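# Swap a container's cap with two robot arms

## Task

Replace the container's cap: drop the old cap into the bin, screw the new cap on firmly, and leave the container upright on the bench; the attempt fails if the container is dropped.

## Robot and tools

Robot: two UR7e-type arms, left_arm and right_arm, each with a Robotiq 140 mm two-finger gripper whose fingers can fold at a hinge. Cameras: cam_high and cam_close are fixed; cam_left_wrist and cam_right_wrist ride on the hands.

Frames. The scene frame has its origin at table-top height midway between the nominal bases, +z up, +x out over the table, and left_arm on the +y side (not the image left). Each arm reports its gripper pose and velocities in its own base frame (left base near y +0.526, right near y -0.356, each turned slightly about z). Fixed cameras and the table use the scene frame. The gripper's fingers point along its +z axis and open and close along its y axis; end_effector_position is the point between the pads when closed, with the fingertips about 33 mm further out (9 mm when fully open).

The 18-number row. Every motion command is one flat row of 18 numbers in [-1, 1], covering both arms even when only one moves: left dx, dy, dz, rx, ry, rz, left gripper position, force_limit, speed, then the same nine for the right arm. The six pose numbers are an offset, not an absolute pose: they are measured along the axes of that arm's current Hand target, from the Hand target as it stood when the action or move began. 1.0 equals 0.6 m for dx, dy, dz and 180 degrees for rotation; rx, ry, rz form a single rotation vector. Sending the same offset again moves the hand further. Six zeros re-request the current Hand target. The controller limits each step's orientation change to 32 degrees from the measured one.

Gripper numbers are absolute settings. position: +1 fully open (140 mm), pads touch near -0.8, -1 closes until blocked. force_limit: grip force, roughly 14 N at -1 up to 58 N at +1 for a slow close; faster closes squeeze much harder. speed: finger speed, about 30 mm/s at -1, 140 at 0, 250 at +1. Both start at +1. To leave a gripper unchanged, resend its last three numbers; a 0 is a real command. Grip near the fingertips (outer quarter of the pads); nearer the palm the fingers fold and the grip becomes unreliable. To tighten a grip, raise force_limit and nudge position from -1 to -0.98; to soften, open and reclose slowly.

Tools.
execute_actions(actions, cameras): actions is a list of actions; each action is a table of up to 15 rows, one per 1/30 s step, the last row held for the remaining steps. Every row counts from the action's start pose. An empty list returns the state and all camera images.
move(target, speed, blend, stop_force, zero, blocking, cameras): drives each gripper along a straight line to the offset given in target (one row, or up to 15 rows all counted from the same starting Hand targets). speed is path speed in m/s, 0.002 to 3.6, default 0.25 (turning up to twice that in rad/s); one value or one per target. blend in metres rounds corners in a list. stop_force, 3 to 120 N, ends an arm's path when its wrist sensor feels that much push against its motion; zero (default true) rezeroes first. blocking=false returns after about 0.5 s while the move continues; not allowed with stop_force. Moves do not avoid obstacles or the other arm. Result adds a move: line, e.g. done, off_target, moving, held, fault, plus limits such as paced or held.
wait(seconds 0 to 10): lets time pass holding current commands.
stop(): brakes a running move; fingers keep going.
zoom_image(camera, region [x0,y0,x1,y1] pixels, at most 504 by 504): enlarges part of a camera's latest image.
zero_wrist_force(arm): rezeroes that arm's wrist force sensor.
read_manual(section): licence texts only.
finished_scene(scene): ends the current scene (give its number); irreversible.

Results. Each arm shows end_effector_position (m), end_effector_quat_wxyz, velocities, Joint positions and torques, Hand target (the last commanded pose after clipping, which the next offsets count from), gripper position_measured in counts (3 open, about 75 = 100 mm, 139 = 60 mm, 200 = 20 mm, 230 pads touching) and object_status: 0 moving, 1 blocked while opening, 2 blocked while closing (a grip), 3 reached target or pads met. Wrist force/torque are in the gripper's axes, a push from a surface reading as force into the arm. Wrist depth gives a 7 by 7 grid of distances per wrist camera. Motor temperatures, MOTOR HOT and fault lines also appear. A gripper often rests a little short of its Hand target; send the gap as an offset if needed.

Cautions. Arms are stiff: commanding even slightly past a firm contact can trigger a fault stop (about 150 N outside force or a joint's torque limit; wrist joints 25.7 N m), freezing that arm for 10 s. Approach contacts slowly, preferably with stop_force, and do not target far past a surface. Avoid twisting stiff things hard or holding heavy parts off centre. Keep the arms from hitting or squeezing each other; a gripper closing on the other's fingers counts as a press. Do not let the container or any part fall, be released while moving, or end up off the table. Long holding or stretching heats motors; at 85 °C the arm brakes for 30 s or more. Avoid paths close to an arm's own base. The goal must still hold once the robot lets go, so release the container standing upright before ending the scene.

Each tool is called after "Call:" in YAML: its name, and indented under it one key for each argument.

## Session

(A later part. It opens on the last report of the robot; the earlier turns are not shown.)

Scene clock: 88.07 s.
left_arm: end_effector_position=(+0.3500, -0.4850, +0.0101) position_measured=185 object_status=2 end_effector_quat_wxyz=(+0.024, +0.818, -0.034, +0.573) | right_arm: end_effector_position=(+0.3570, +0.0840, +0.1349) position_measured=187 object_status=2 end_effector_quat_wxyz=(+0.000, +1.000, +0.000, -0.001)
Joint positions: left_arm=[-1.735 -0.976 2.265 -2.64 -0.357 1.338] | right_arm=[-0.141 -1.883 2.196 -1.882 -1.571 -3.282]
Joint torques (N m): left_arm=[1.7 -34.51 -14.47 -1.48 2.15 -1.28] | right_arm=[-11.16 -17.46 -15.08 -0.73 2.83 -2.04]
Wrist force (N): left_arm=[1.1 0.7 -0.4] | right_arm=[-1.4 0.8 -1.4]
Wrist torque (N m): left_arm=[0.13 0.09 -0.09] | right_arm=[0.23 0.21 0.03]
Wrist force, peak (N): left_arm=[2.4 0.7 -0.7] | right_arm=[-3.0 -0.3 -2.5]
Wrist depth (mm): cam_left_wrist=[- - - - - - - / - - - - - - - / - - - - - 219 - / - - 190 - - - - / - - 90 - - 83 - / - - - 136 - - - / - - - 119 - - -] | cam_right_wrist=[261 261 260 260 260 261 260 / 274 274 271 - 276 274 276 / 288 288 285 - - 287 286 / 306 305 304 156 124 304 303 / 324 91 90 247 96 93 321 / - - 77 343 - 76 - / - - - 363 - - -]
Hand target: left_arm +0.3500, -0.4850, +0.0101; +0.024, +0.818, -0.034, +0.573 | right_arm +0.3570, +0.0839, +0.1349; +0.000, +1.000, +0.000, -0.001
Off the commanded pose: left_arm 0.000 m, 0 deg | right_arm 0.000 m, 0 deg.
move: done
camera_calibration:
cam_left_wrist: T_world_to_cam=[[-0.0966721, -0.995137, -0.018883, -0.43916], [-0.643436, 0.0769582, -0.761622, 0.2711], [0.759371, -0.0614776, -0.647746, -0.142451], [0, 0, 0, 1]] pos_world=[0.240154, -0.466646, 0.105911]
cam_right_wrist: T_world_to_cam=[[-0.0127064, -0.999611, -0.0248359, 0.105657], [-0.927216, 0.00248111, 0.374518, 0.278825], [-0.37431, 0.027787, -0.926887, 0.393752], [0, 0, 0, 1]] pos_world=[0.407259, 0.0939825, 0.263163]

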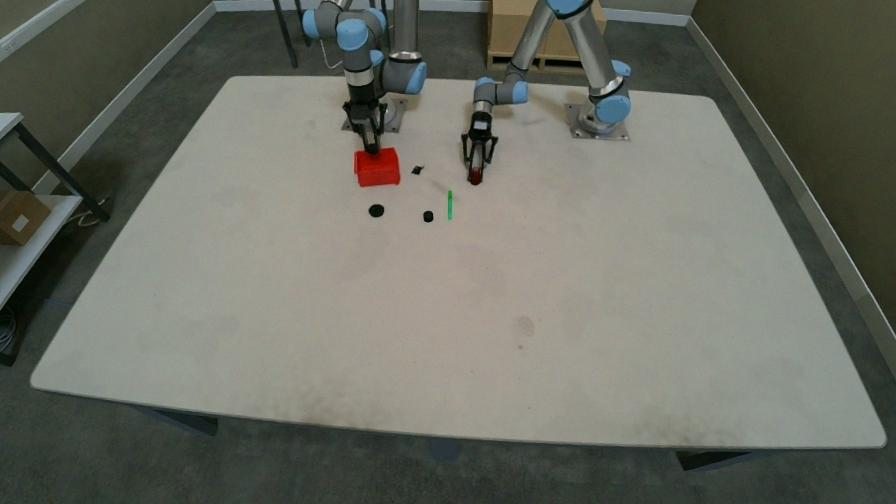

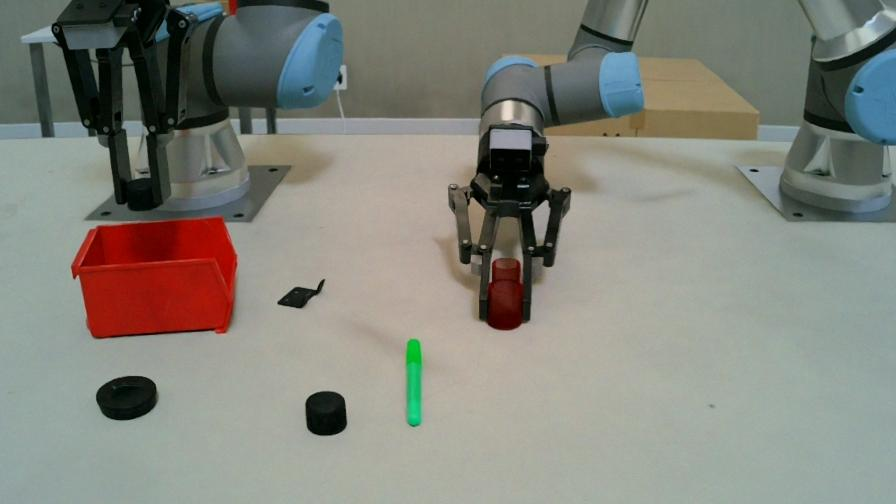

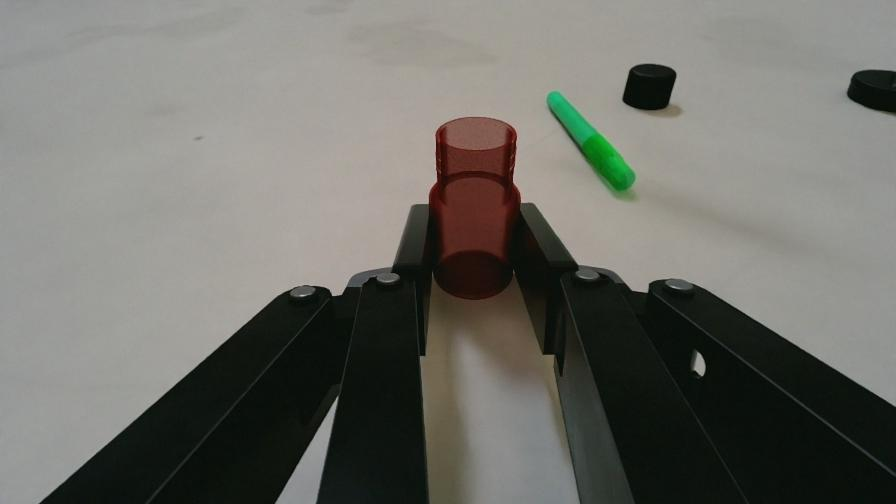

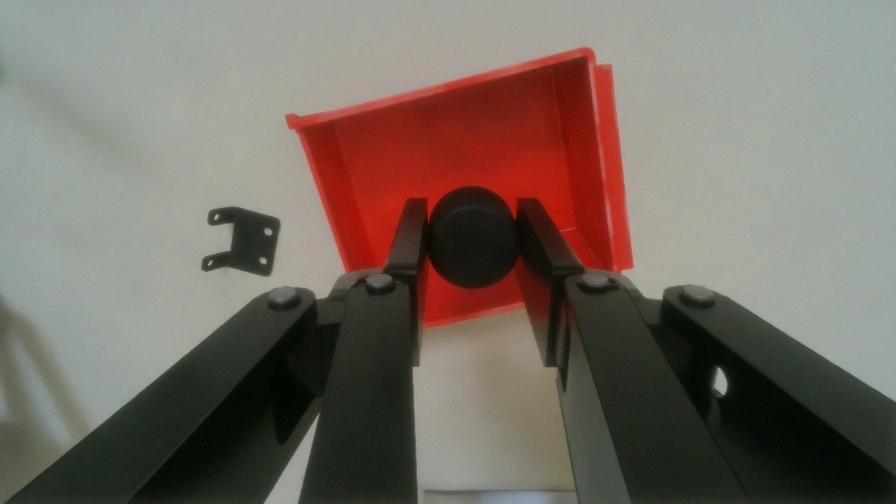

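Call:
move:
  target:
    - [0,0,0,0,0,0,-0.98,1,-1,-0.01,-0.0133,0.1,0,0,-0.0667,-0.98,0.5,-1]
    - [0,0,0,0,0,0,-0.98,1,-1,-0.01,-0.0133,0.165,0,0,-0.0667,-0.98,0.5,-1]
  speed: [0.15,0.05]
  stop_force: 6
  cameras: ["cam_high","cam_close","cam_right_wrist"]

Call:
zoom_image:
  camera: "cam_close"
  region: [50, 100, 270, 350]

Scene clock: 91.10 s.
left_arm: end_effector_position=(+0.3500, -0.4850, +0.0101) position_measured=185 object_status=2 end_effector_quat_wxyz=(+0.024, +0.818, -0.034, +0.573) | right_arm: end_effector_position=(+0.3509, +0.0920, +0.0359) position_measured=187 object_status=2 end_effector_quat_wxyz=(+0.000, +0.995, +0.104, -0.001)
Joint positions: left_arm=[-1.735 -0.976 2.265 -2.64 -0.357 1.338] | right_arm=[-0.12 -1.753 2.39 -2.206 -1.571 -3.471]
Joint torques (N m): left_arm=[0.73 -35.46 -14.87 -1.55 2.04 -1.28] | right_arm=[12.79 -4.94 -11.09 -5.59 -0.5 2.41]
Wrist force (N): left_arm=[0.9 0.6 -0.6] | right_arm=[-1.3 0.8 -1.1]
Wrist torque (N m): left_arm=[0.12 0.07 -0.09] | right_arm=[0.22 0.19 0.03]
Wrist force, peak (N): left_arm=[2.3 0.7 -0.8] | right_arm=[-1.4 0.8 -2.2]
Wrist depth (mm): cam_left_wrist=[- - 435 420 - - - / - - - - 283 - - / - 236 236 - - 219 - / - - - - - - - / - 155 90 157 87 92 - / 142 - - 135 - - - / - - - 121 - - -] | cam_right_wrist=[169 169 169 169 167 168 168 / 178 178 - 172 171 - 176 / 185 187 - 176 - - 182 / 196 197 191 156 125 146 194 / 209 203 90 - 96 93 208 / - - 77 152 69 76 - / - - - 239 - - -]
Hand target: left_arm +0.3500, -0.4850, +0.0101; +0.024, +0.818, -0.034, +0.573 | right_arm +0.3509, +0.0920, +0.0359; +0.000, +0.995, +0.104, -0.001
Off the commanded pose: left_arm 0.000 m, 0 deg | right_arm 0.000 m, 0 deg.
move: done
camera_calibration:
cam_right_wrist: T_world_to_cam=[[0.195635, -0.98035, -0.0253066, 0.0362184], [-0.907459, -0.190752, 0.374343, 0.321026], [-0.371814, -0.0502698, -0.926945, 0.305758], [0, 0, 0, 1]] pos_world=[0.397918, 0.112114, 0.164164]
Images, in order (width x height): cam_high 896x504, cam_close 896x504, cam_right_wrist 896x504.

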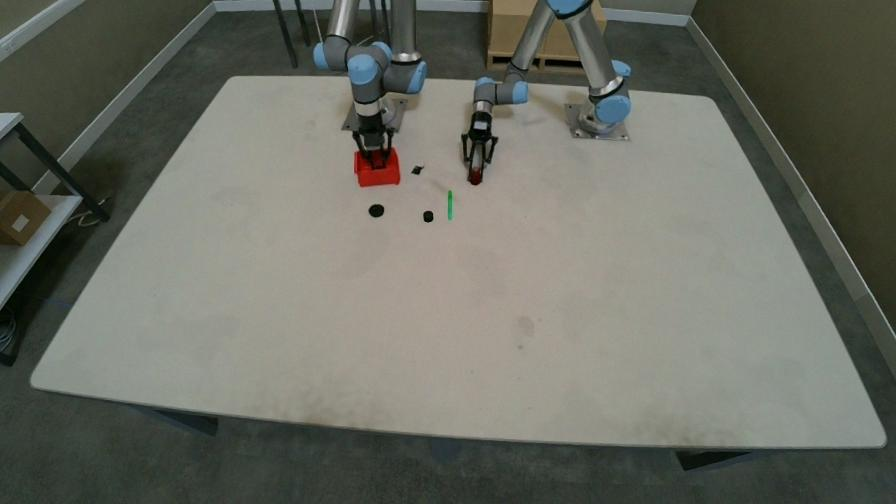

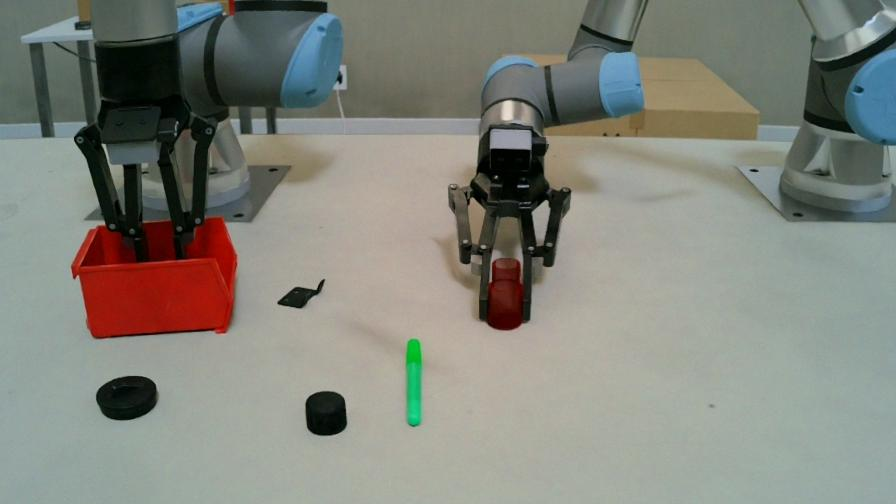

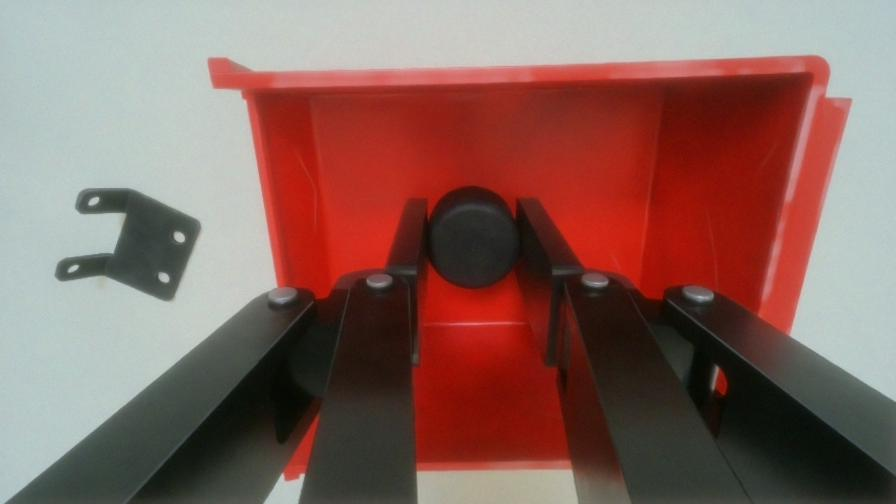

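Scaled by 2.016 from the camera's 896x504 image, which has a finer 1280x720 frame.

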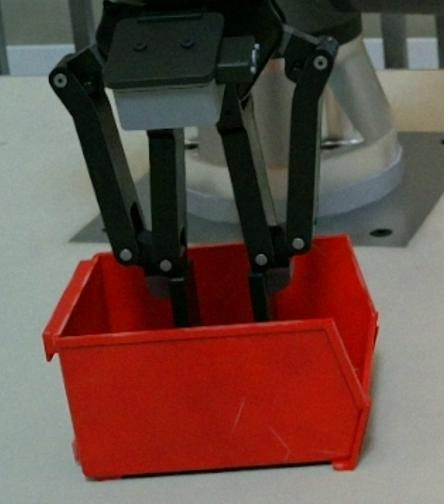

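Call:
move:
  target: [0,0,0,0,0,0,-0.98,1,-1,0,0,0.0233,0,0,0,-0.98,0.5,-1]
  speed: 0.03
  stop_force: 4

Scene clock: 92.87 s.
left_arm: end_effector_position=(+0.3500, -0.4850, +0.0101) position_measured=185 object_status=2 end_effector_quat_wxyz=(+0.024, +0.818, -0.034, +0.573) | right_arm: end_effector_position=(+0.3507, +0.0920, +0.0263) position_measured=187 object_status=2 end_effector_quat_wxyz=(+0.000, +0.995, +0.104, -0.001)
Joint positions: left_arm=[-1.735 -0.976 2.265 -2.64 -0.357 1.338] | right_arm=[-0.12 -1.733 2.406 -2.241 -1.571 -3.471]
Joint torques (N m): left_arm=[1.16 -34.96 -14.89 -1.54 2.22 -1.35] | right_arm=[5.95 -19.07 -28.13 -0.09 -2.16 0.57]
Wrist force (N): left_arm=[0.4 0.3 -0.3] | right_arm=[-0.7 1.0 -4.5]
Wrist torque (N m): left_arm=[0.07 0.10 -0.09] | right_arm=[0.27 0.26 0.03]
Wrist force, peak (N): left_arm=[2.3 0.8 -0.7] | right_arm=[-16.0 -2.4 -64.6]
Wrist depth (mm): cam_left_wrist=[- - 489 - - 437 - / - 319 - 307 - 286 293 / - - - 231 - 227 228 / - - - 187 - - - / - - 90 153 - 83 154 / - - - - - - - / - - - 121 - - -] | cam_right_wrist=[161 160 160 160 160 160 159 / 168 168 153 - - - 107 / 175 178 173 - - - 175 / 185 187 150 157 125 158 186 / 198 191 90 185 96 93 198 / - - 77 - - 76 - / - - - - - - -]
Hand target: left_arm +0.3500, -0.4850, +0.0101; +0.024, +0.818, -0.034, +0.573 | right_arm +0.3508, +0.0920, +0.0263; +0.000, +0.995, +0.104, -0.001 (not the last commanded pose)
Off the commanded pose: left_arm 0.000 m, 0 deg | right_arm 0.004 m, 0 deg.
move: contact (right_arm)

Call:
move:
  target:
    - [0,0,0,0,0,0,-0.98,1,-1,0,0,0,0,0,0,-0.26,0,-0.7]
    - [0,0,0,0,0,0,-0.98,1,-1,0,0,-0.1562,0,0,0,-0.26,0,-0.7]
    - [0,0,0,0,0,0,-0.98,1,-1,0.355,-0.2498,-0.1562,0,0,-0.7667,-0.079,0,0]
  speed: [0.1,0.15,0.4]
  blend: [0,0,0]
  cameras: ["all"]

Call:
zoom_image:
  camera: "cam_right_wrist"
  region: [340, 100, 600, 300]

Call:
zoom_image:
  camera: "cam_close"
  region: [50, 100, 270, 350]

Scene clock: 99.23 s.
left_arm: end_effector_position=(+0.3500, -0.4850, +0.0101) position_measured=185 object_status=2 end_effector_quat_wxyz=(+0.024, +0.818, -0.034, +0.573) | right_arm: end_effector_position=(+0.5282, +0.2828, +0.1197) position_measured=139 object_status=3 end_effector_quat_wxyz=(-0.001, +0.259, +0.966, +0.000)
Joint positions: left_arm=[-1.735 -0.976 2.265 -2.64 -0.357 1.338] | right_arm=[0.267 -1.289 1.653 -1.933 -1.57 -5.493]
Joint torques (N m): left_arm=[-2.81 -35.14 -15.32 -1.54 1.93 -1.39] | right_arm=[12.85 -28.5 -34.04 -0.56 2.66 -2.07]
Wrist force (N): left_arm=[1.9 0.7 -0.8] | right_arm=[-1.7 1.1 -2.0]
Wrist torque (N m): left_arm=[0.12 0.09 -0.09] | right_arm=[0.28 0.28 0.03]
Wrist force, peak (N): left_arm=[2.2 0.8 -1.1] | right_arm=[-0.7 0.9 -6.3]
Wrist depth (mm): cam_left_wrist=[- - - - - - - / - - - - 300 301 - / - 222 245 - - - - / - 192 - - - - - / - 165 90 - 87 83 - / - - - 131 - - - / - - - 118 - - -] | cam_right_wrist=[244 248 250 246 243 245 246 / 261 258 258 259 257 257 258 / 274 273 272 266 271 270 270 / 287 285 143 287 144 282 285 / 302 91 115 305 145 91 294 / - - 73 322 322 69 77 / - - 343 338 343 - 70]
Hand target: left_arm +0.3500, -0.4850, +0.0101; +0.024, +0.818, -0.034, +0.573 | right_arm +0.5282, +0.2828, +0.1197; -0.001, +0.259, +0.966, +0.000
Off the commanded pose: left_arm 0.000 m, 0 deg | right_arm 0.000 m, 0 deg.
move: done
camera_calibration:
cam_left_wrist: T_world_to_cam=[[-0.0966721, -0.995137, -0.018883, -0.43916], [-0.643436, 0.0769582, -0.761622, 0.2711], [0.759371, -0.0614776, -0.647746, -0.142451], [0, 0, 0, 1]] pos_world=[0.240154, -0.466646, 0.105911]
cam_right_wrist: T_world_to_cam=[[0.510412, 0.859557, -0.0253384, -0.495762], [0.803177, -0.465992, 0.371159, -0.338304], [0.307224, -0.209795, -0.928224, 0.1456], [0, 0, 0, 1]] pos_world=[0.480029, 0.299035, 0.248152]

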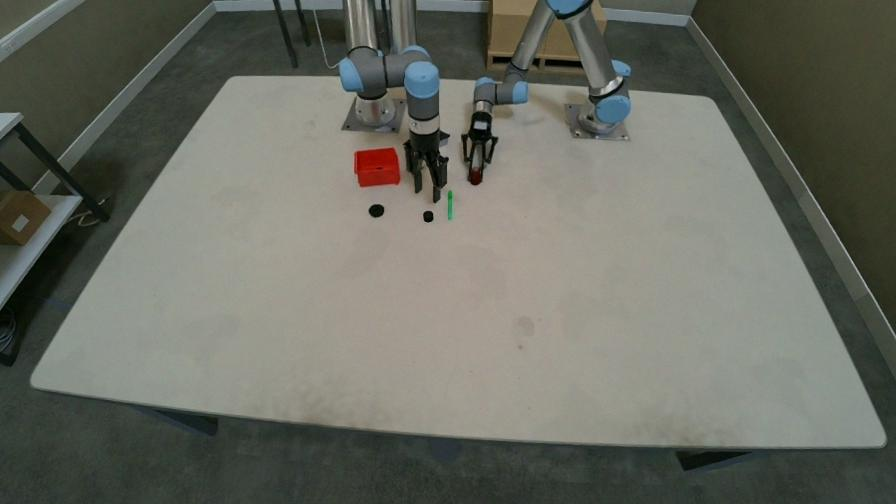

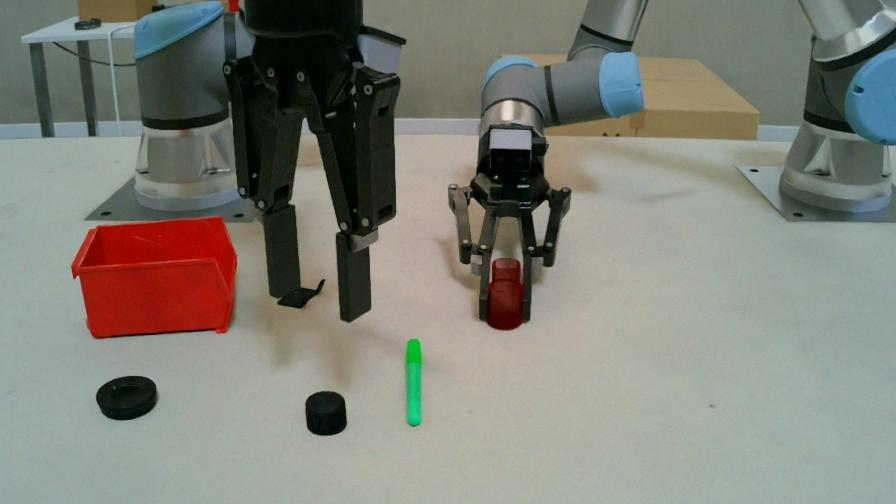

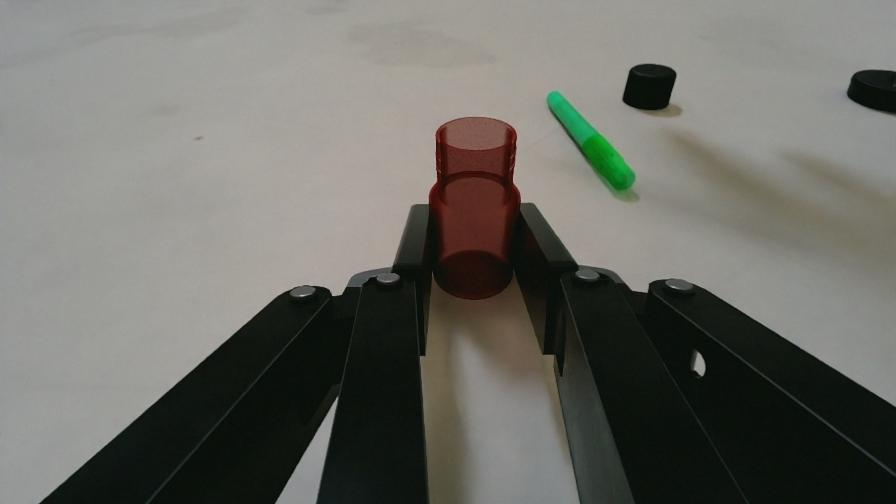

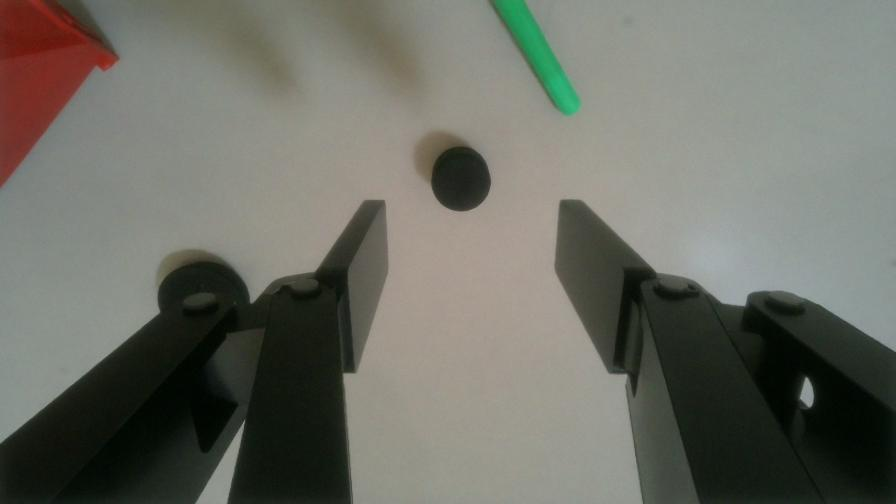

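Scaled by 1.938 from the camera's 896x504 image, which has a finer 1280x720 frame.

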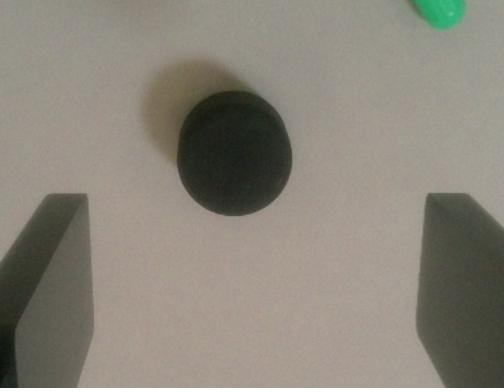

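Scaled by 2.016 from the camera's 896x504 image, which has a finer 1280x720 frame.

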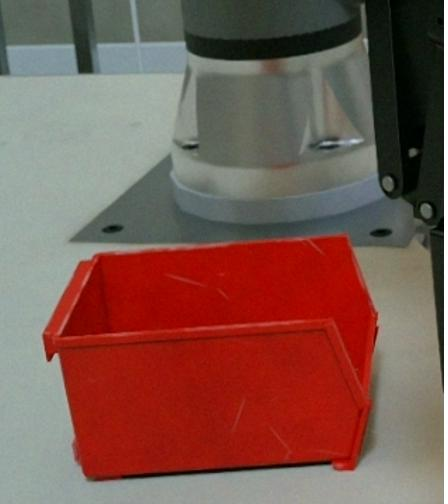

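Call:
move:
  target:
    - [0,0,0,0,0,0,-0.98,1,-1,0.0007,-0.0028,0.125,0,0,0,-0.079,0,0]
    - [0,0,0,0,0,0,-0.98,1,-1,0.0007,-0.0028,0.1595,0,0,0,-0.079,0,0]
  speed: [0.15,0.03]
  stop_force: 5
  cameras: ["cam_close","cam_right_wrist"]

Call:
zoom_image:
  camera: "cam_right_wrist"
  region: [340, 150, 600, 350]

Call:
zoom_image:
  camera: "cam_close"
  region: [230, 250, 450, 470]

Scene clock: 102.10 s.
left_arm: end_effector_position=(+0.3500, -0.4850, +0.0101) position_measured=185 object_status=2 end_effector_quat_wxyz=(+0.024, +0.818, -0.034, +0.573) | right_arm: end_effector_position=(+0.5268, +0.2816, +0.0240) position_measured=139 object_status=3 end_effector_quat_wxyz=(-0.001, +0.259, +0.966, +0.000)
Joint positions: left_arm=[-1.735 -0.976 2.265 -2.64 -0.357 1.338] | right_arm=[0.265 -1.187 1.786 -2.168 -1.57 -5.494]
Joint torques (N m): left_arm=[-2.92 -36.64 -13.96 -1.48 1.99 -1.31] | right_arm=[-3.71 -30.2 -12 -5.49 -0.47 0.24]
Wrist force (N): left_arm=[1.2 0.6 -0.6] | right_arm=[-1.6 1.0 -1.8]
Wrist torque (N m): left_arm=[0.13 0.07 -0.09] | right_arm=[0.29 0.26 0.04]
Wrist force, peak (N): left_arm=[2.2 0.7 -1.0] | right_arm=[-1.7 1.2 -3.2]
Wrist depth (mm): cam_left_wrist=[- - - - - - - / - - - - - - 311 / 227 252 236 - 223 - - / - 184 - - 193 - 178 / - 160 90 - 87 83 153 / - - - - - - - / - - - - - - -] | cam_right_wrist=[159 158 158 157 154 157 157 / 166 166 166 165 165 165 165 / 175 175 174 172 173 173 173 / 183 184 143 161 145 182 182 / 193 91 115 194 189 91 188 / - - 73 206 206 69 77 / - - 220 220 219 - 70]
Hand target: left_arm +0.3500, -0.4850, +0.0101; +0.024, +0.818, -0.034, +0.573 | right_arm +0.5268, +0.2816, +0.0240; -0.001, +0.259, +0.966, +0.000
Off the commanded pose: left_arm 0.000 m, 0 deg | right_arm 0.000 m, 0 deg.
move: done
camera_calibration:
cam_right_wrist: T_world_to_cam=[[0.510399, 0.859566, -0.0252905, -0.496445], [0.80315, -0.465978, 0.371234, -0.302222], [0.307315, -0.20979, -0.928195, 0.0568978], [0, 0, 0, 1]] pos_world=[0.478629, 0.297835, 0.152452]
Images, in order (width x height): cam_close 896x504, cam_right_wrist 896x504.

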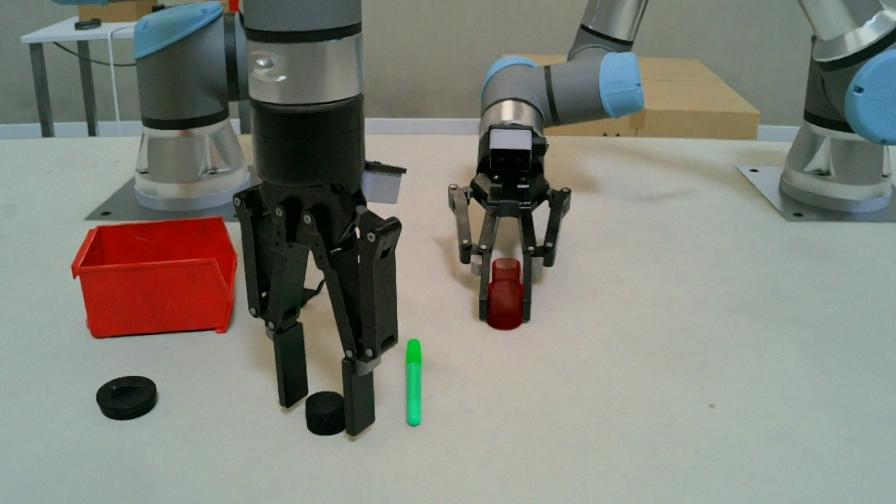

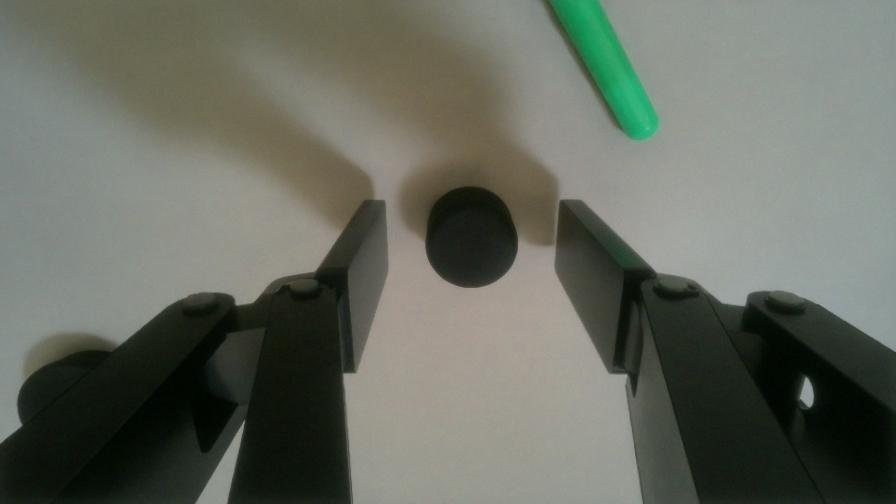

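Scaled by 1.938 from the camera's 896x504 image, which has a finer 1280x720 frame.

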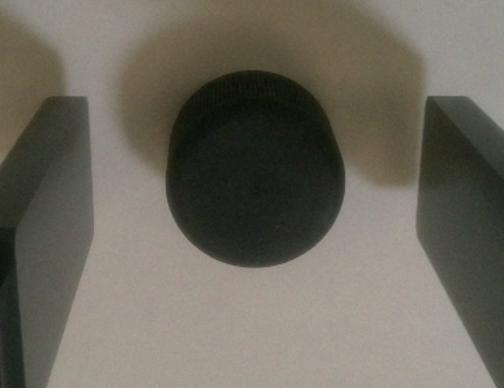

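Scaled by 2.291 from the camera's 896x504 image, which has a finer 1280x720 frame.

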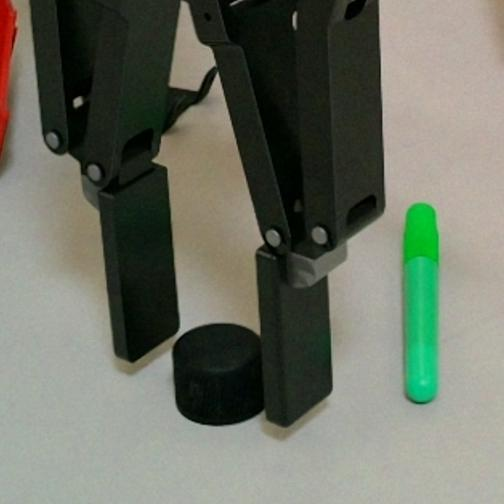

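Call:
move:
  target:
    - [0,0,0,0,0,0,-0.98,1,-1,0,0,0,0,0,0,-1,-1,-1]
    - [0,0,0,0,0,0,-0.98,1,-1,0,0,0,0,0,0,-0.2,0,-0.7]
    - [0,0,0,0,0,0,-0.98,1,-1,0,0,0,0,0,0.5,-0.2,0,-0.7]
    - [0,0,0,0,0,0,-0.98,1,-1,0,0,0,0,0,0.5,-1,-1,-1]
  speed: [0.1,0.1,0.6,0.1]
  cameras: ["cam_close","cam_right_wrist"]

Call:
zoom_image:
  camera: "cam_right_wrist"
  region: [340, 150, 600, 350]

Call:
zoom_image:
  camera: "cam_close"
  region: [230, 250, 450, 470]

Scene clock: 107.13 s.
left_arm: end_effector_position=(+0.3500, -0.4850, +0.0101) position_measured=185 object_status=2 end_effector_quat_wxyz=(+0.024, +0.818, -0.034, +0.573) | right_arm: end_effector_position=(+0.5268, +0.2816, +0.0240) position_measured=184 object_status=2 end_effector_quat_wxyz=(-0.001, +0.866, +0.500, -0.001)
Joint positions: left_arm=[-1.735 -0.976 2.265 -2.64 -0.357 1.338] | right_arm=[0.265 -1.187 1.786 -2.168 -1.57 -3.923]
Joint torques (N m): left_arm=[-4.69 -36.25 -13.1 -1.55 2.05 -1.28] | right_arm=[12.39 -30.68 -29.22 -0.63 -2.46 2.36]
Wrist force (N): left_arm=[1.7 0.5 -0.8] | right_arm=[-2.5 0.4 -7.2]
Wrist torque (N m): left_arm=[0.08 0.08 -0.09] | right_arm=[0.28 0.29 -0.05]
Wrist force, peak (N): left_arm=[2.4 0.7 -0.8] | right_arm=[-1.0 0.0 -10.2]
Wrist depth (mm): cam_left_wrist=[- - - - - 268 - / 325 320 - - 287 - - / - 242 246 - 232 - - / - 202 - - - - - / - - 90 152 120 83 - / - - - 139 - - - / - - - 118 - - -] | cam_right_wrist=[157 156 157 157 157 157 157 / 166 166 157 165 165 164 164 / 174 173 175 170 173 173 173 / 183 184 182 159 158 183 182 / 195 190 91 192 96 93 193 / - - - 206 - 76 - / - - - 221 - - -]
Hand target: left_arm +0.3500, -0.4850, +0.0101; +0.024, +0.818, -0.034, +0.573 | right_arm +0.5268, +0.2816, +0.0240; -0.001, +0.866, +0.500, -0.001
Off the commanded pose: left_arm 0.000 m, 0 deg | right_arm 0.000 m, 0 deg.
move: done
camera_calibration:
cam_right_wrist: T_world_to_cam=[[0.859489, -0.510472, -0.0264006, -0.294574], [-0.465215, -0.8026, 0.373374, 0.460626], [-0.211786, -0.308629, -0.927305, 0.358162], [0, 0, 0, 1]] pos_world=[0.543328, 0.329866, 0.152363]
Images, in order (width x height): cam_close 896x504, cam_right_wrist 896x504.

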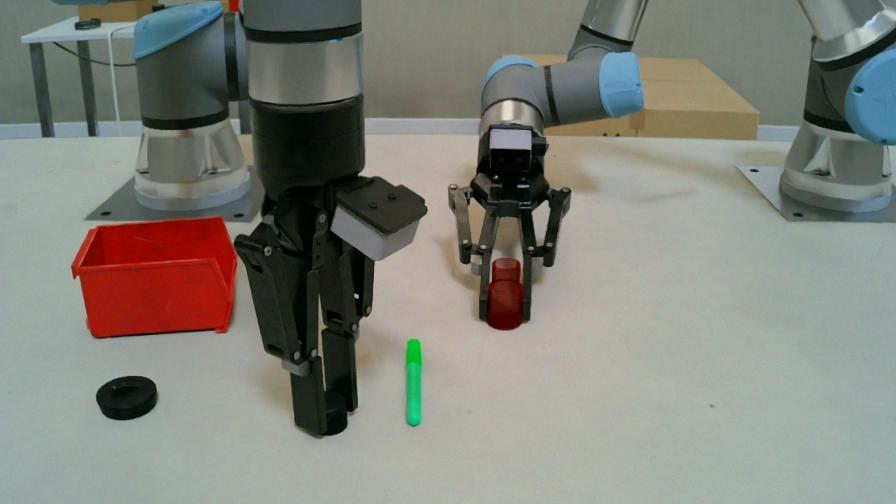

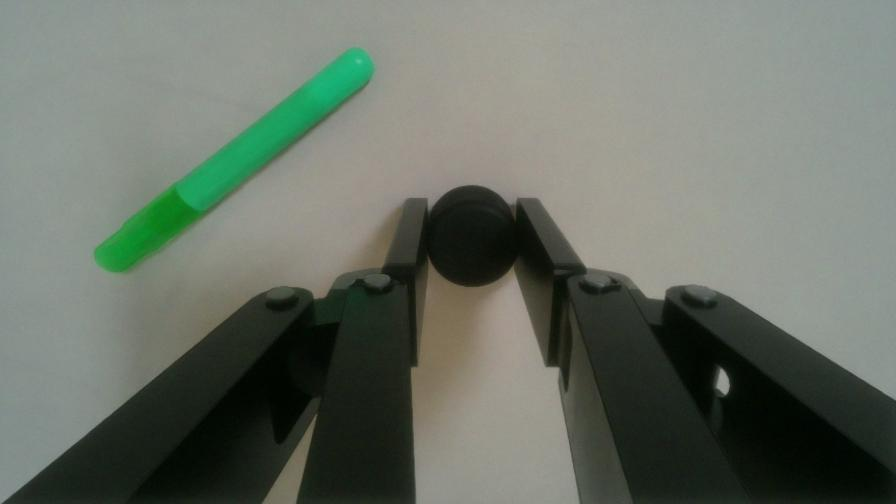

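Scaled by 1.938 from the camera's 896x504 image, which has a finer 1280x720 frame.

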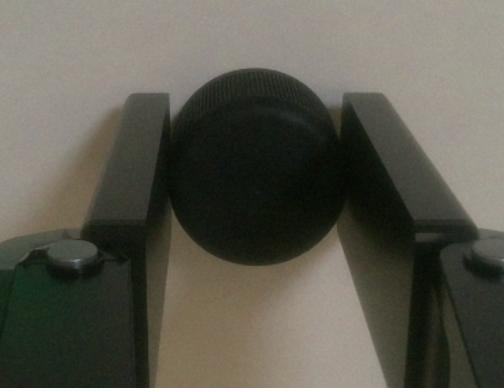

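Scaled by 2.291 from the camera's 896x504 image, which has a finer 1280x720 frame.

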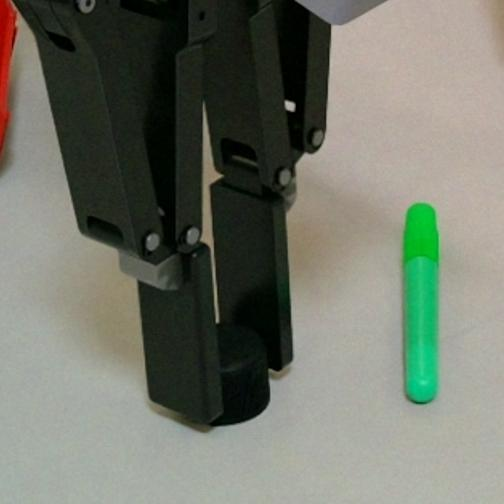

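Call:
move:
  target:
    - [0,0,0,0,0,0,-0.98,1,-1,0,0,0,0,0,0,-0.98,0.5,-1]
    - [0,0,0,0,0,0,-0.98,1,-1,0,0,-0.1,0,0,0,-0.98,0.5,-1]
    - [0,0,0,0,0,0,-0.98,1,-1,0.0507,-0.3655,-0.1767,0,0,-0.6667,-0.98,0.5,-1]
    - [0,0,0,0,0,0,-0.98,1,-1,0.0507,-0.3655,-0.1017,0,0,-0.6667,-0.98,0.5,-1]
  speed: [0.1,0.15,0.35,0.15]
  blend: [0,0.03,0,0]
  cameras: ["all"]

Call:
zoom_image:
  camera: "cam_left_wrist"
  region: [340, 0, 620, 280]

Call:
zoom_image:
  camera: "cam_close"
  region: [420, 170, 600, 350]

Call:
zoom_image:
  camera: "cam_right_wrist"
  region: [340, 150, 600, 350]

Scene clock: 112.90 s.
left_arm: end_effector_position=(+0.3500, -0.4850, +0.0101) position_measured=185 object_status=2 end_effector_quat_wxyz=(+0.024, +0.818, -0.034, +0.573) | right_arm: end_effector_position=(+0.3522, +0.4176, +0.0855) position_measured=187 object_status=2 end_effector_quat_wxyz=(-0.001, +0.000, +1.000, +0.000)
Joint positions: left_arm=[-1.735 -0.976 2.265 -2.64 -0.357 1.338] | right_arm=[0.623 -1.374 1.858 -2.053 -1.569 -5.66]
Joint torques (N m): left_arm=[-5.48 -37.14 -12.58 -1.41 1.96 -1.44] | right_arm=[12.86 -23.42 -14.05 -5.52 2.63 0.02]
Wrist force (N): left_arm=[2.0 0.8 -0.6] | right_arm=[-1.6 1.0 -1.7]
Wrist torque (N m): left_arm=[0.15 0.05 -0.08] | right_arm=[0.28 0.24 0.04]
Wrist force, peak (N): left_arm=[2.3 0.6 -0.9] | right_arm=[-4.3 -1.1 -20.1]
Wrist depth (mm): cam_left_wrist=[- 485 - 112 113 440 - / - - - 121 120 - - / - - - - 228 230 215 / 202 - 179 - 153 181 - / - 165 90 - 101 92 - / - - - - - - - / - - - 115 - - -] | cam_right_wrist=[216 217 214 211 168 214 214 / 227 226 225 222 225 225 224 / 239 238 237 224 236 236 236 / 251 251 248 158 157 249 249 / 266 259 90 261 96 93 262 / - - 77 281 - 76 - / - - - 299 - - -]
Hand target: left_arm +0.3500, -0.4850, +0.0101; +0.024, +0.818, -0.034, +0.573 | right_arm +0.3522, +0.4176, +0.0854; -0.001, +0.000, +1.000, +0.000
Off the commanded pose: left_arm 0.000 m, 0 deg | right_arm 0.000 m, 0 deg.
move: done
camera_calibration:
cam_left_wrist: T_world_to_cam=[[-0.0966721, -0.995137, -0.018883, -0.43916], [-0.643436, 0.0769582, -0.761622, 0.2711], [0.759371, -0.0614776, -0.647746, -0.142451], [0, 0, 0, 1]] pos_world=[0.240154, -0.466646, 0.105911]
cam_right_wrist: T_world_to_cam=[[0.0120923, 0.999631, -0.0243291, -0.405823], [0.928575, -0.00219998, 0.371138, -0.359337], [0.370947, -0.0270793, -0.928259, 0.0974502], [0, 0, 0, 1]] pos_world=[0.30243, 0.407521, 0.213949]

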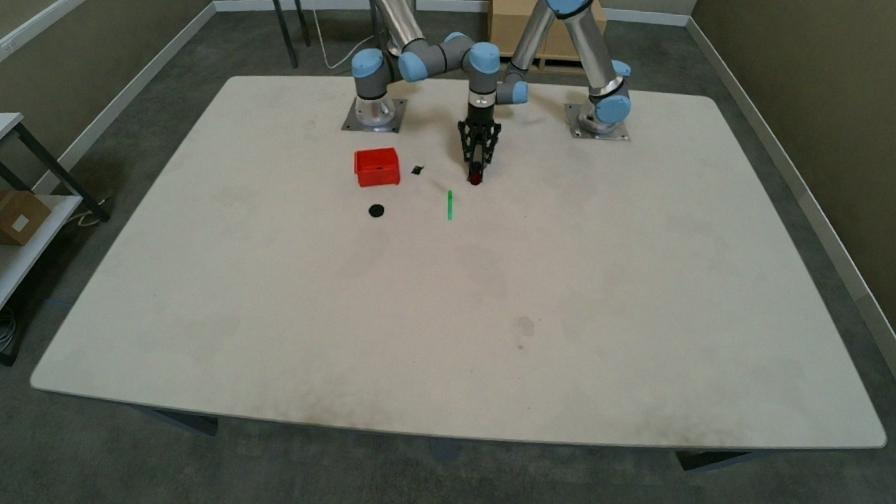

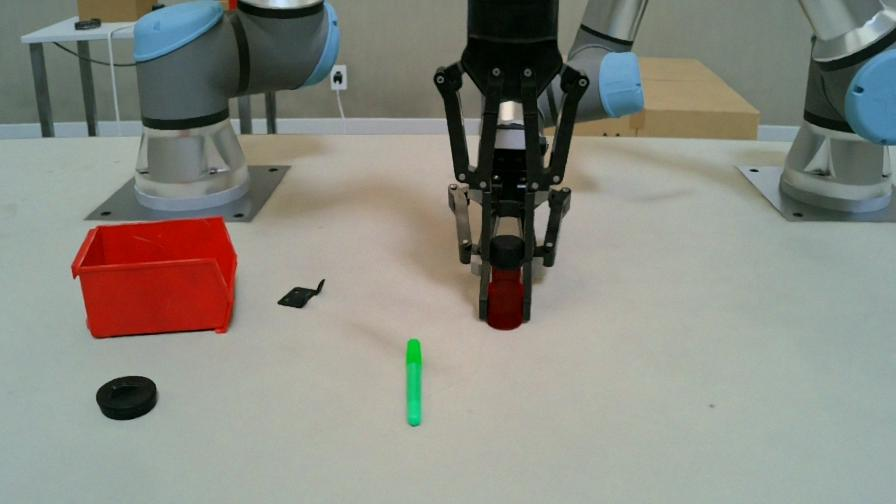

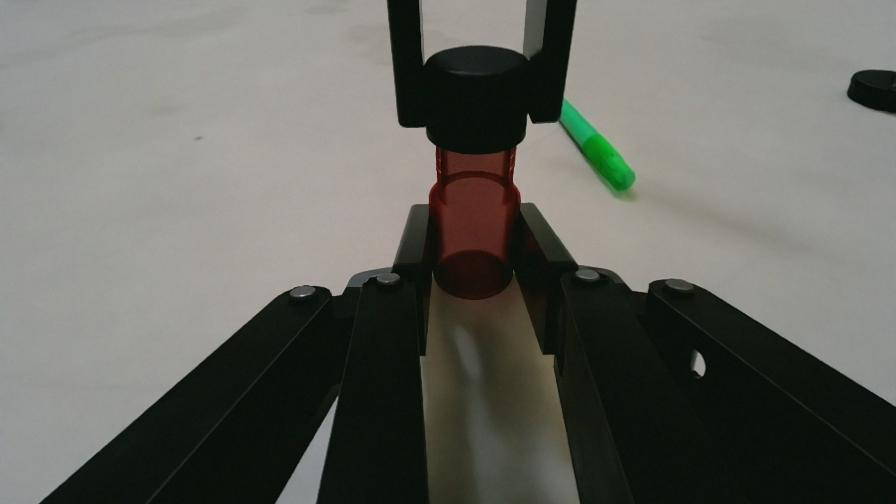

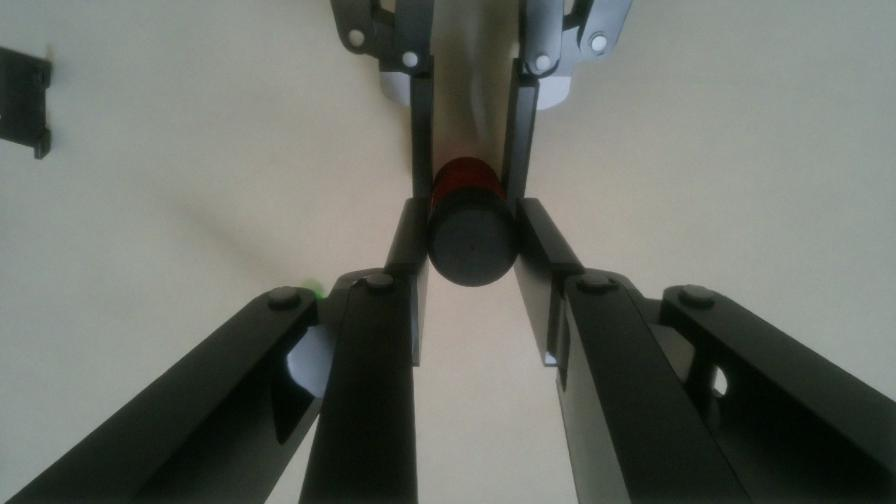

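Scaled by 1.800 from the camera's 896x504 image, which has a finer 1280x720 frame.

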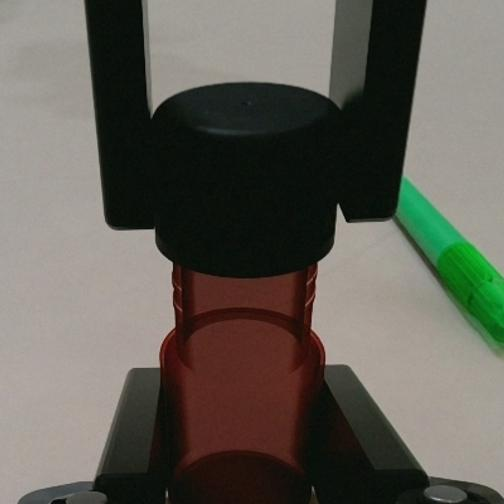

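Scaled by 2.800 from the camera's 896x504 image, which has a finer 1280x720 frame.

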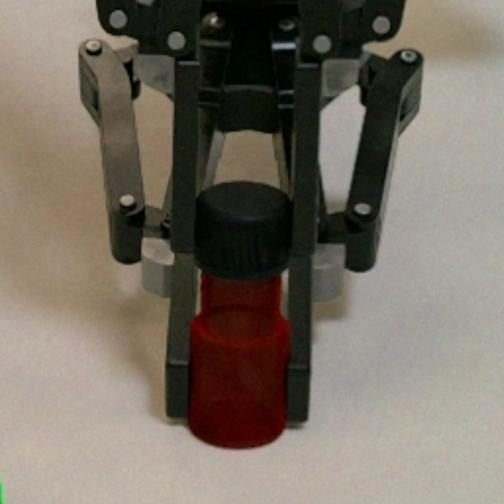

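Scaled by 1.938 from the camera's 896x504 image, which has a finer 1280x720 frame.

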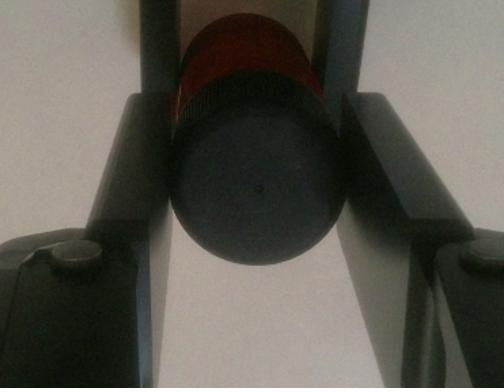

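Call:
move:
  target: [0,0,0,0,0,0,-0.98,1,-1,0,0,0.0333,0,0,0,-0.98,0.5,-1]
  speed: 0.01
  stop_force: 4
  cameras: ["cam_left_wrist"]

Call:
zoom_image:
  camera: "cam_left_wrist"
  region: [340, 0, 620, 280]

Scene clock: 115.70 s.
left_arm: end_effector_position=(+0.3500, -0.4850, +0.0101) position_measured=185 object_status=2 end_effector_quat_wxyz=(+0.024, +0.818, -0.034, +0.573) | right_arm: end_effector_position=(+0.3522, +0.4176, +0.0714) position_measured=187 object_status=2 end_effector_quat_wxyz=(-0.001, +0.000, +1.000, +0.000)
Joint positions: left_arm=[-1.735 -0.976 2.265 -2.64 -0.357 1.338] | right_arm=[0.623 -1.357 1.878 -2.09 -1.569 -5.66]
Joint torques (N m): left_arm=[-6.23 -37.38 -12.38 -1.47 1.85 -1.3] | right_arm=[7.77 -36.42 -30.35 -0.19 2.5 2.21]
Wrist force (N): left_arm=[0.8 -0.3 -0.8] | right_arm=[-1.4 0.0 -7.9]
Wrist torque (N m): left_arm=[0.15 0.12 -0.13] | right_arm=[0.34 0.18 0.05]
Wrist force, peak (N): left_arm=[2.1 0.7 3.9] | right_arm=[2.6 -0.8 -18.7]
Wrist depth (mm): cam_left_wrist=[- - - - 112 - 416 / - - - 125 126 - - / - - - 132 - - - / - - - 151 - - 184 / - - 90 157 120 91 150 / - - - - - - - / - - - 116 - - -] | cam_right_wrist=[201 202 200 199 154 201 199 / 215 213 212 209 207 211 210 / 223 223 223 217 222 222 221 / 236 236 233 158 157 234 233 / 249 244 90 245 96 93 247 / - - 77 260 - 76 - / - - - 281 - - -]
Hand target: left_arm +0.3500, -0.4850, +0.0101; +0.024, +0.818, -0.034, +0.573 | right_arm +0.3522, +0.4176, +0.0714; -0.001, +0.000, +1.000, +0.000 (not the last commanded pose)
Off the commanded pose: left_arm 0.000 m, 0 deg | right_arm 0.006 m, 0 deg.
move: contact (right_arm)
camera_calibration:
cam_left_wrist: T_world_to_cam=[[-0.0966721, -0.995137, -0.018883, -0.43916], [-0.643436, 0.0769582, -0.761622, 0.2711], [0.759371, -0.0614776, -0.647746, -0.142451], [0, 0, 0, 1]] pos_world=[0.240154, -0.466646, 0.105911]
Images, in order (width x height): cam_left_wrist 896x504.

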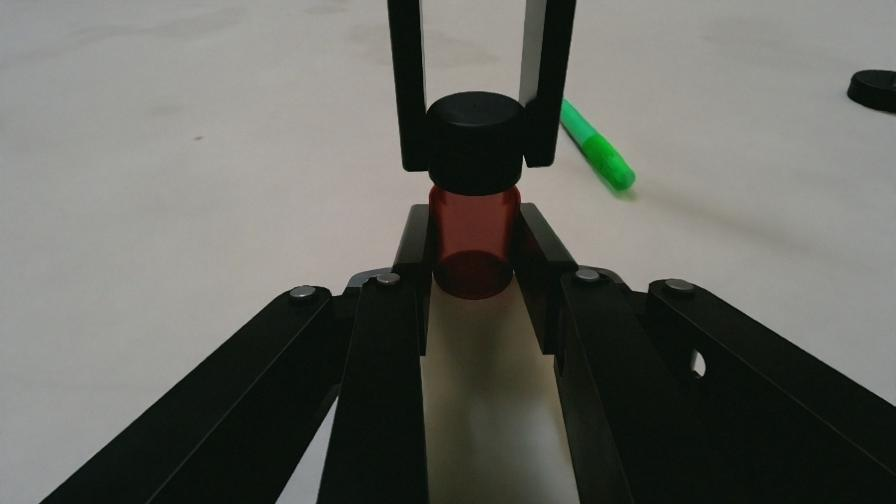

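Scaled by 1.800 from the camera's 896x504 image, which has a finer 1280x720 frame.

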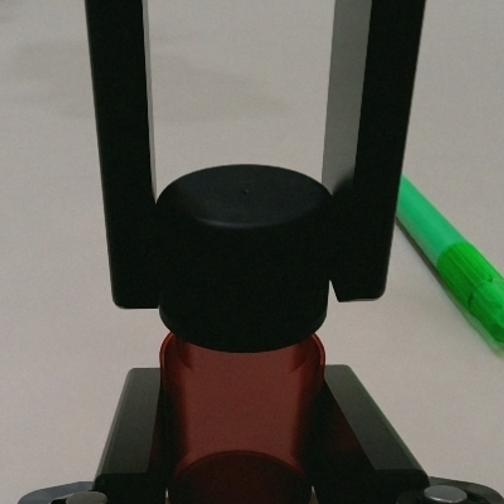

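Call:
move:
  target: [0,0,0,0,0,0,-0.98,1,-1,0,0,0,0,0,0.3333,-0.98,0.5,-1]
  speed: 0.3

Scene clock: 118.37 s.
left_arm: end_effector_position=(+0.3500, -0.4850, +0.0101) position_measured=185 object_status=2 end_effector_quat_wxyz=(+0.024, +0.818, -0.034, +0.573) | right_arm: end_effector_position=(+0.3522, +0.4176, +0.0714) position_measured=187 object_status=2 end_effector_quat_wxyz=(-0.001, +0.500, +0.866, +0.000)
Joint positions: left_arm=[-1.735 -0.976 2.265 -2.64 -0.357 1.338] | right_arm=[0.623 -1.357 1.878 -2.09 -1.569 -4.614]
Joint torques (N m): left_arm=[-5.6 -38.07 -12.81 -1.68 1.93 -1.46] | right_arm=[14.16 -23.24 -32.2 -0.35 -1.9 2.47]
Wrist force (N): left_arm=[1.0 -0.7 -2.2] | right_arm=[-3.7 1.4 -2.9]
Wrist torque (N m): left_arm=[0.16 0.11 -0.12] | right_arm=[0.23 0.28 -0.07]
Wrist force, peak (N): left_arm=[1.8 0.8 -2.7] | right_arm=[-3.8 0.9 -7.5]
Wrist depth (mm): cam_left_wrist=[- - 476 127 104 - - / - - - 133 117 296 - / - - - 135 213 242 - / - - - - 186 - - / - 160 90 - 87 83 - / - - - 131 - - - / - - - 118 - - -] | cam_right_wrist=[143 203 152 201 201 201 201 / 145 162 212 209 211 211 210 / 156 162 186 218 222 222 221 / 236 236 234 158 157 234 234 / 250 245 90 245 96 93 247 / - - 77 261 - 76 - / - - - 281 - - -]
Hand target: left_arm +0.3500, -0.4850, +0.0101; +0.024, +0.818, -0.034, +0.573 | right_arm +0.3522, +0.4176, +0.0714; -0.001, +0.500, +0.866, +0.000
Off the commanded pose: left_arm 0.000 m, 0 deg | right_arm 0.000 m, 0 deg.
move: done

Call:
move:
  target: [0,0,0,0,0,0,-0.98,1,-1,0,0,0.0007,0,0,0.3333,-0.98,0.5,-1]
  speed: 0.3

Scene clock: 120.97 s.
left_arm: end_effector_position=(+0.3500, -0.4850, +0.0101) position_measured=185 object_status=2 end_effector_quat_wxyz=(+0.024, +0.818, -0.034, +0.573) | right_arm: end_effector_position=(+0.3522, +0.4176, +0.0710) position_measured=187 object_status=2 end_effector_quat_wxyz=(-0.001, +0.866, +0.500, -0.001)
Joint positions: left_arm=[-1.735 -0.976 2.265 -2.64 -0.357 1.338] | right_arm=[0.623 -1.357 1.879 -2.091 -1.569 -3.566]
Joint torques (N m): left_arm=[-6.24 -38.34 -13.62 -2.42 1.62 -1.38] | right_arm=[14.78 -19.6 -30.03 -0.48 -1.33 2.54]
Wrist force (N): left_arm=[1.2 -2.5 0.1] | right_arm=[-5.9 3.2 -11.8]
Wrist torque (N m): left_arm=[-0.08 0.02 -0.18] | right_arm=[0.15 0.28 -0.23]
Wrist force, peak (N): left_arm=[1.4 -2.1 -2.2] | right_arm=[-4.5 2.6 -15.6]
Wrist depth (mm): cam_left_wrist=[537 - - 102 - - 480 / - 317 - 114 - - - / - 251 - 125 - - - / 200 - - - - - - / - - 90 - - 83 - / - - - - - - - / - - - 119 - - -] | cam_right_wrist=[204 202 201 201 200 200 200 / 212 211 211 211 210 211 211 / 223 223 220 203 221 222 217 / 233 172 179 158 157 234 233 / 247 176 90 245 96 93 247 / - - 77 261 - 76 - / - - - 282 - - -]
Hand target: left_arm +0.3500, -0.4850, +0.0101; +0.024, +0.818, -0.034, +0.573 | right_arm +0.3522, +0.4176, +0.0710; -0.001, +0.866, +0.500, -0.001
Off the commanded pose: left_arm 0.000 m, 0 deg | right_arm 0.000 m, 0 deg.
move: done


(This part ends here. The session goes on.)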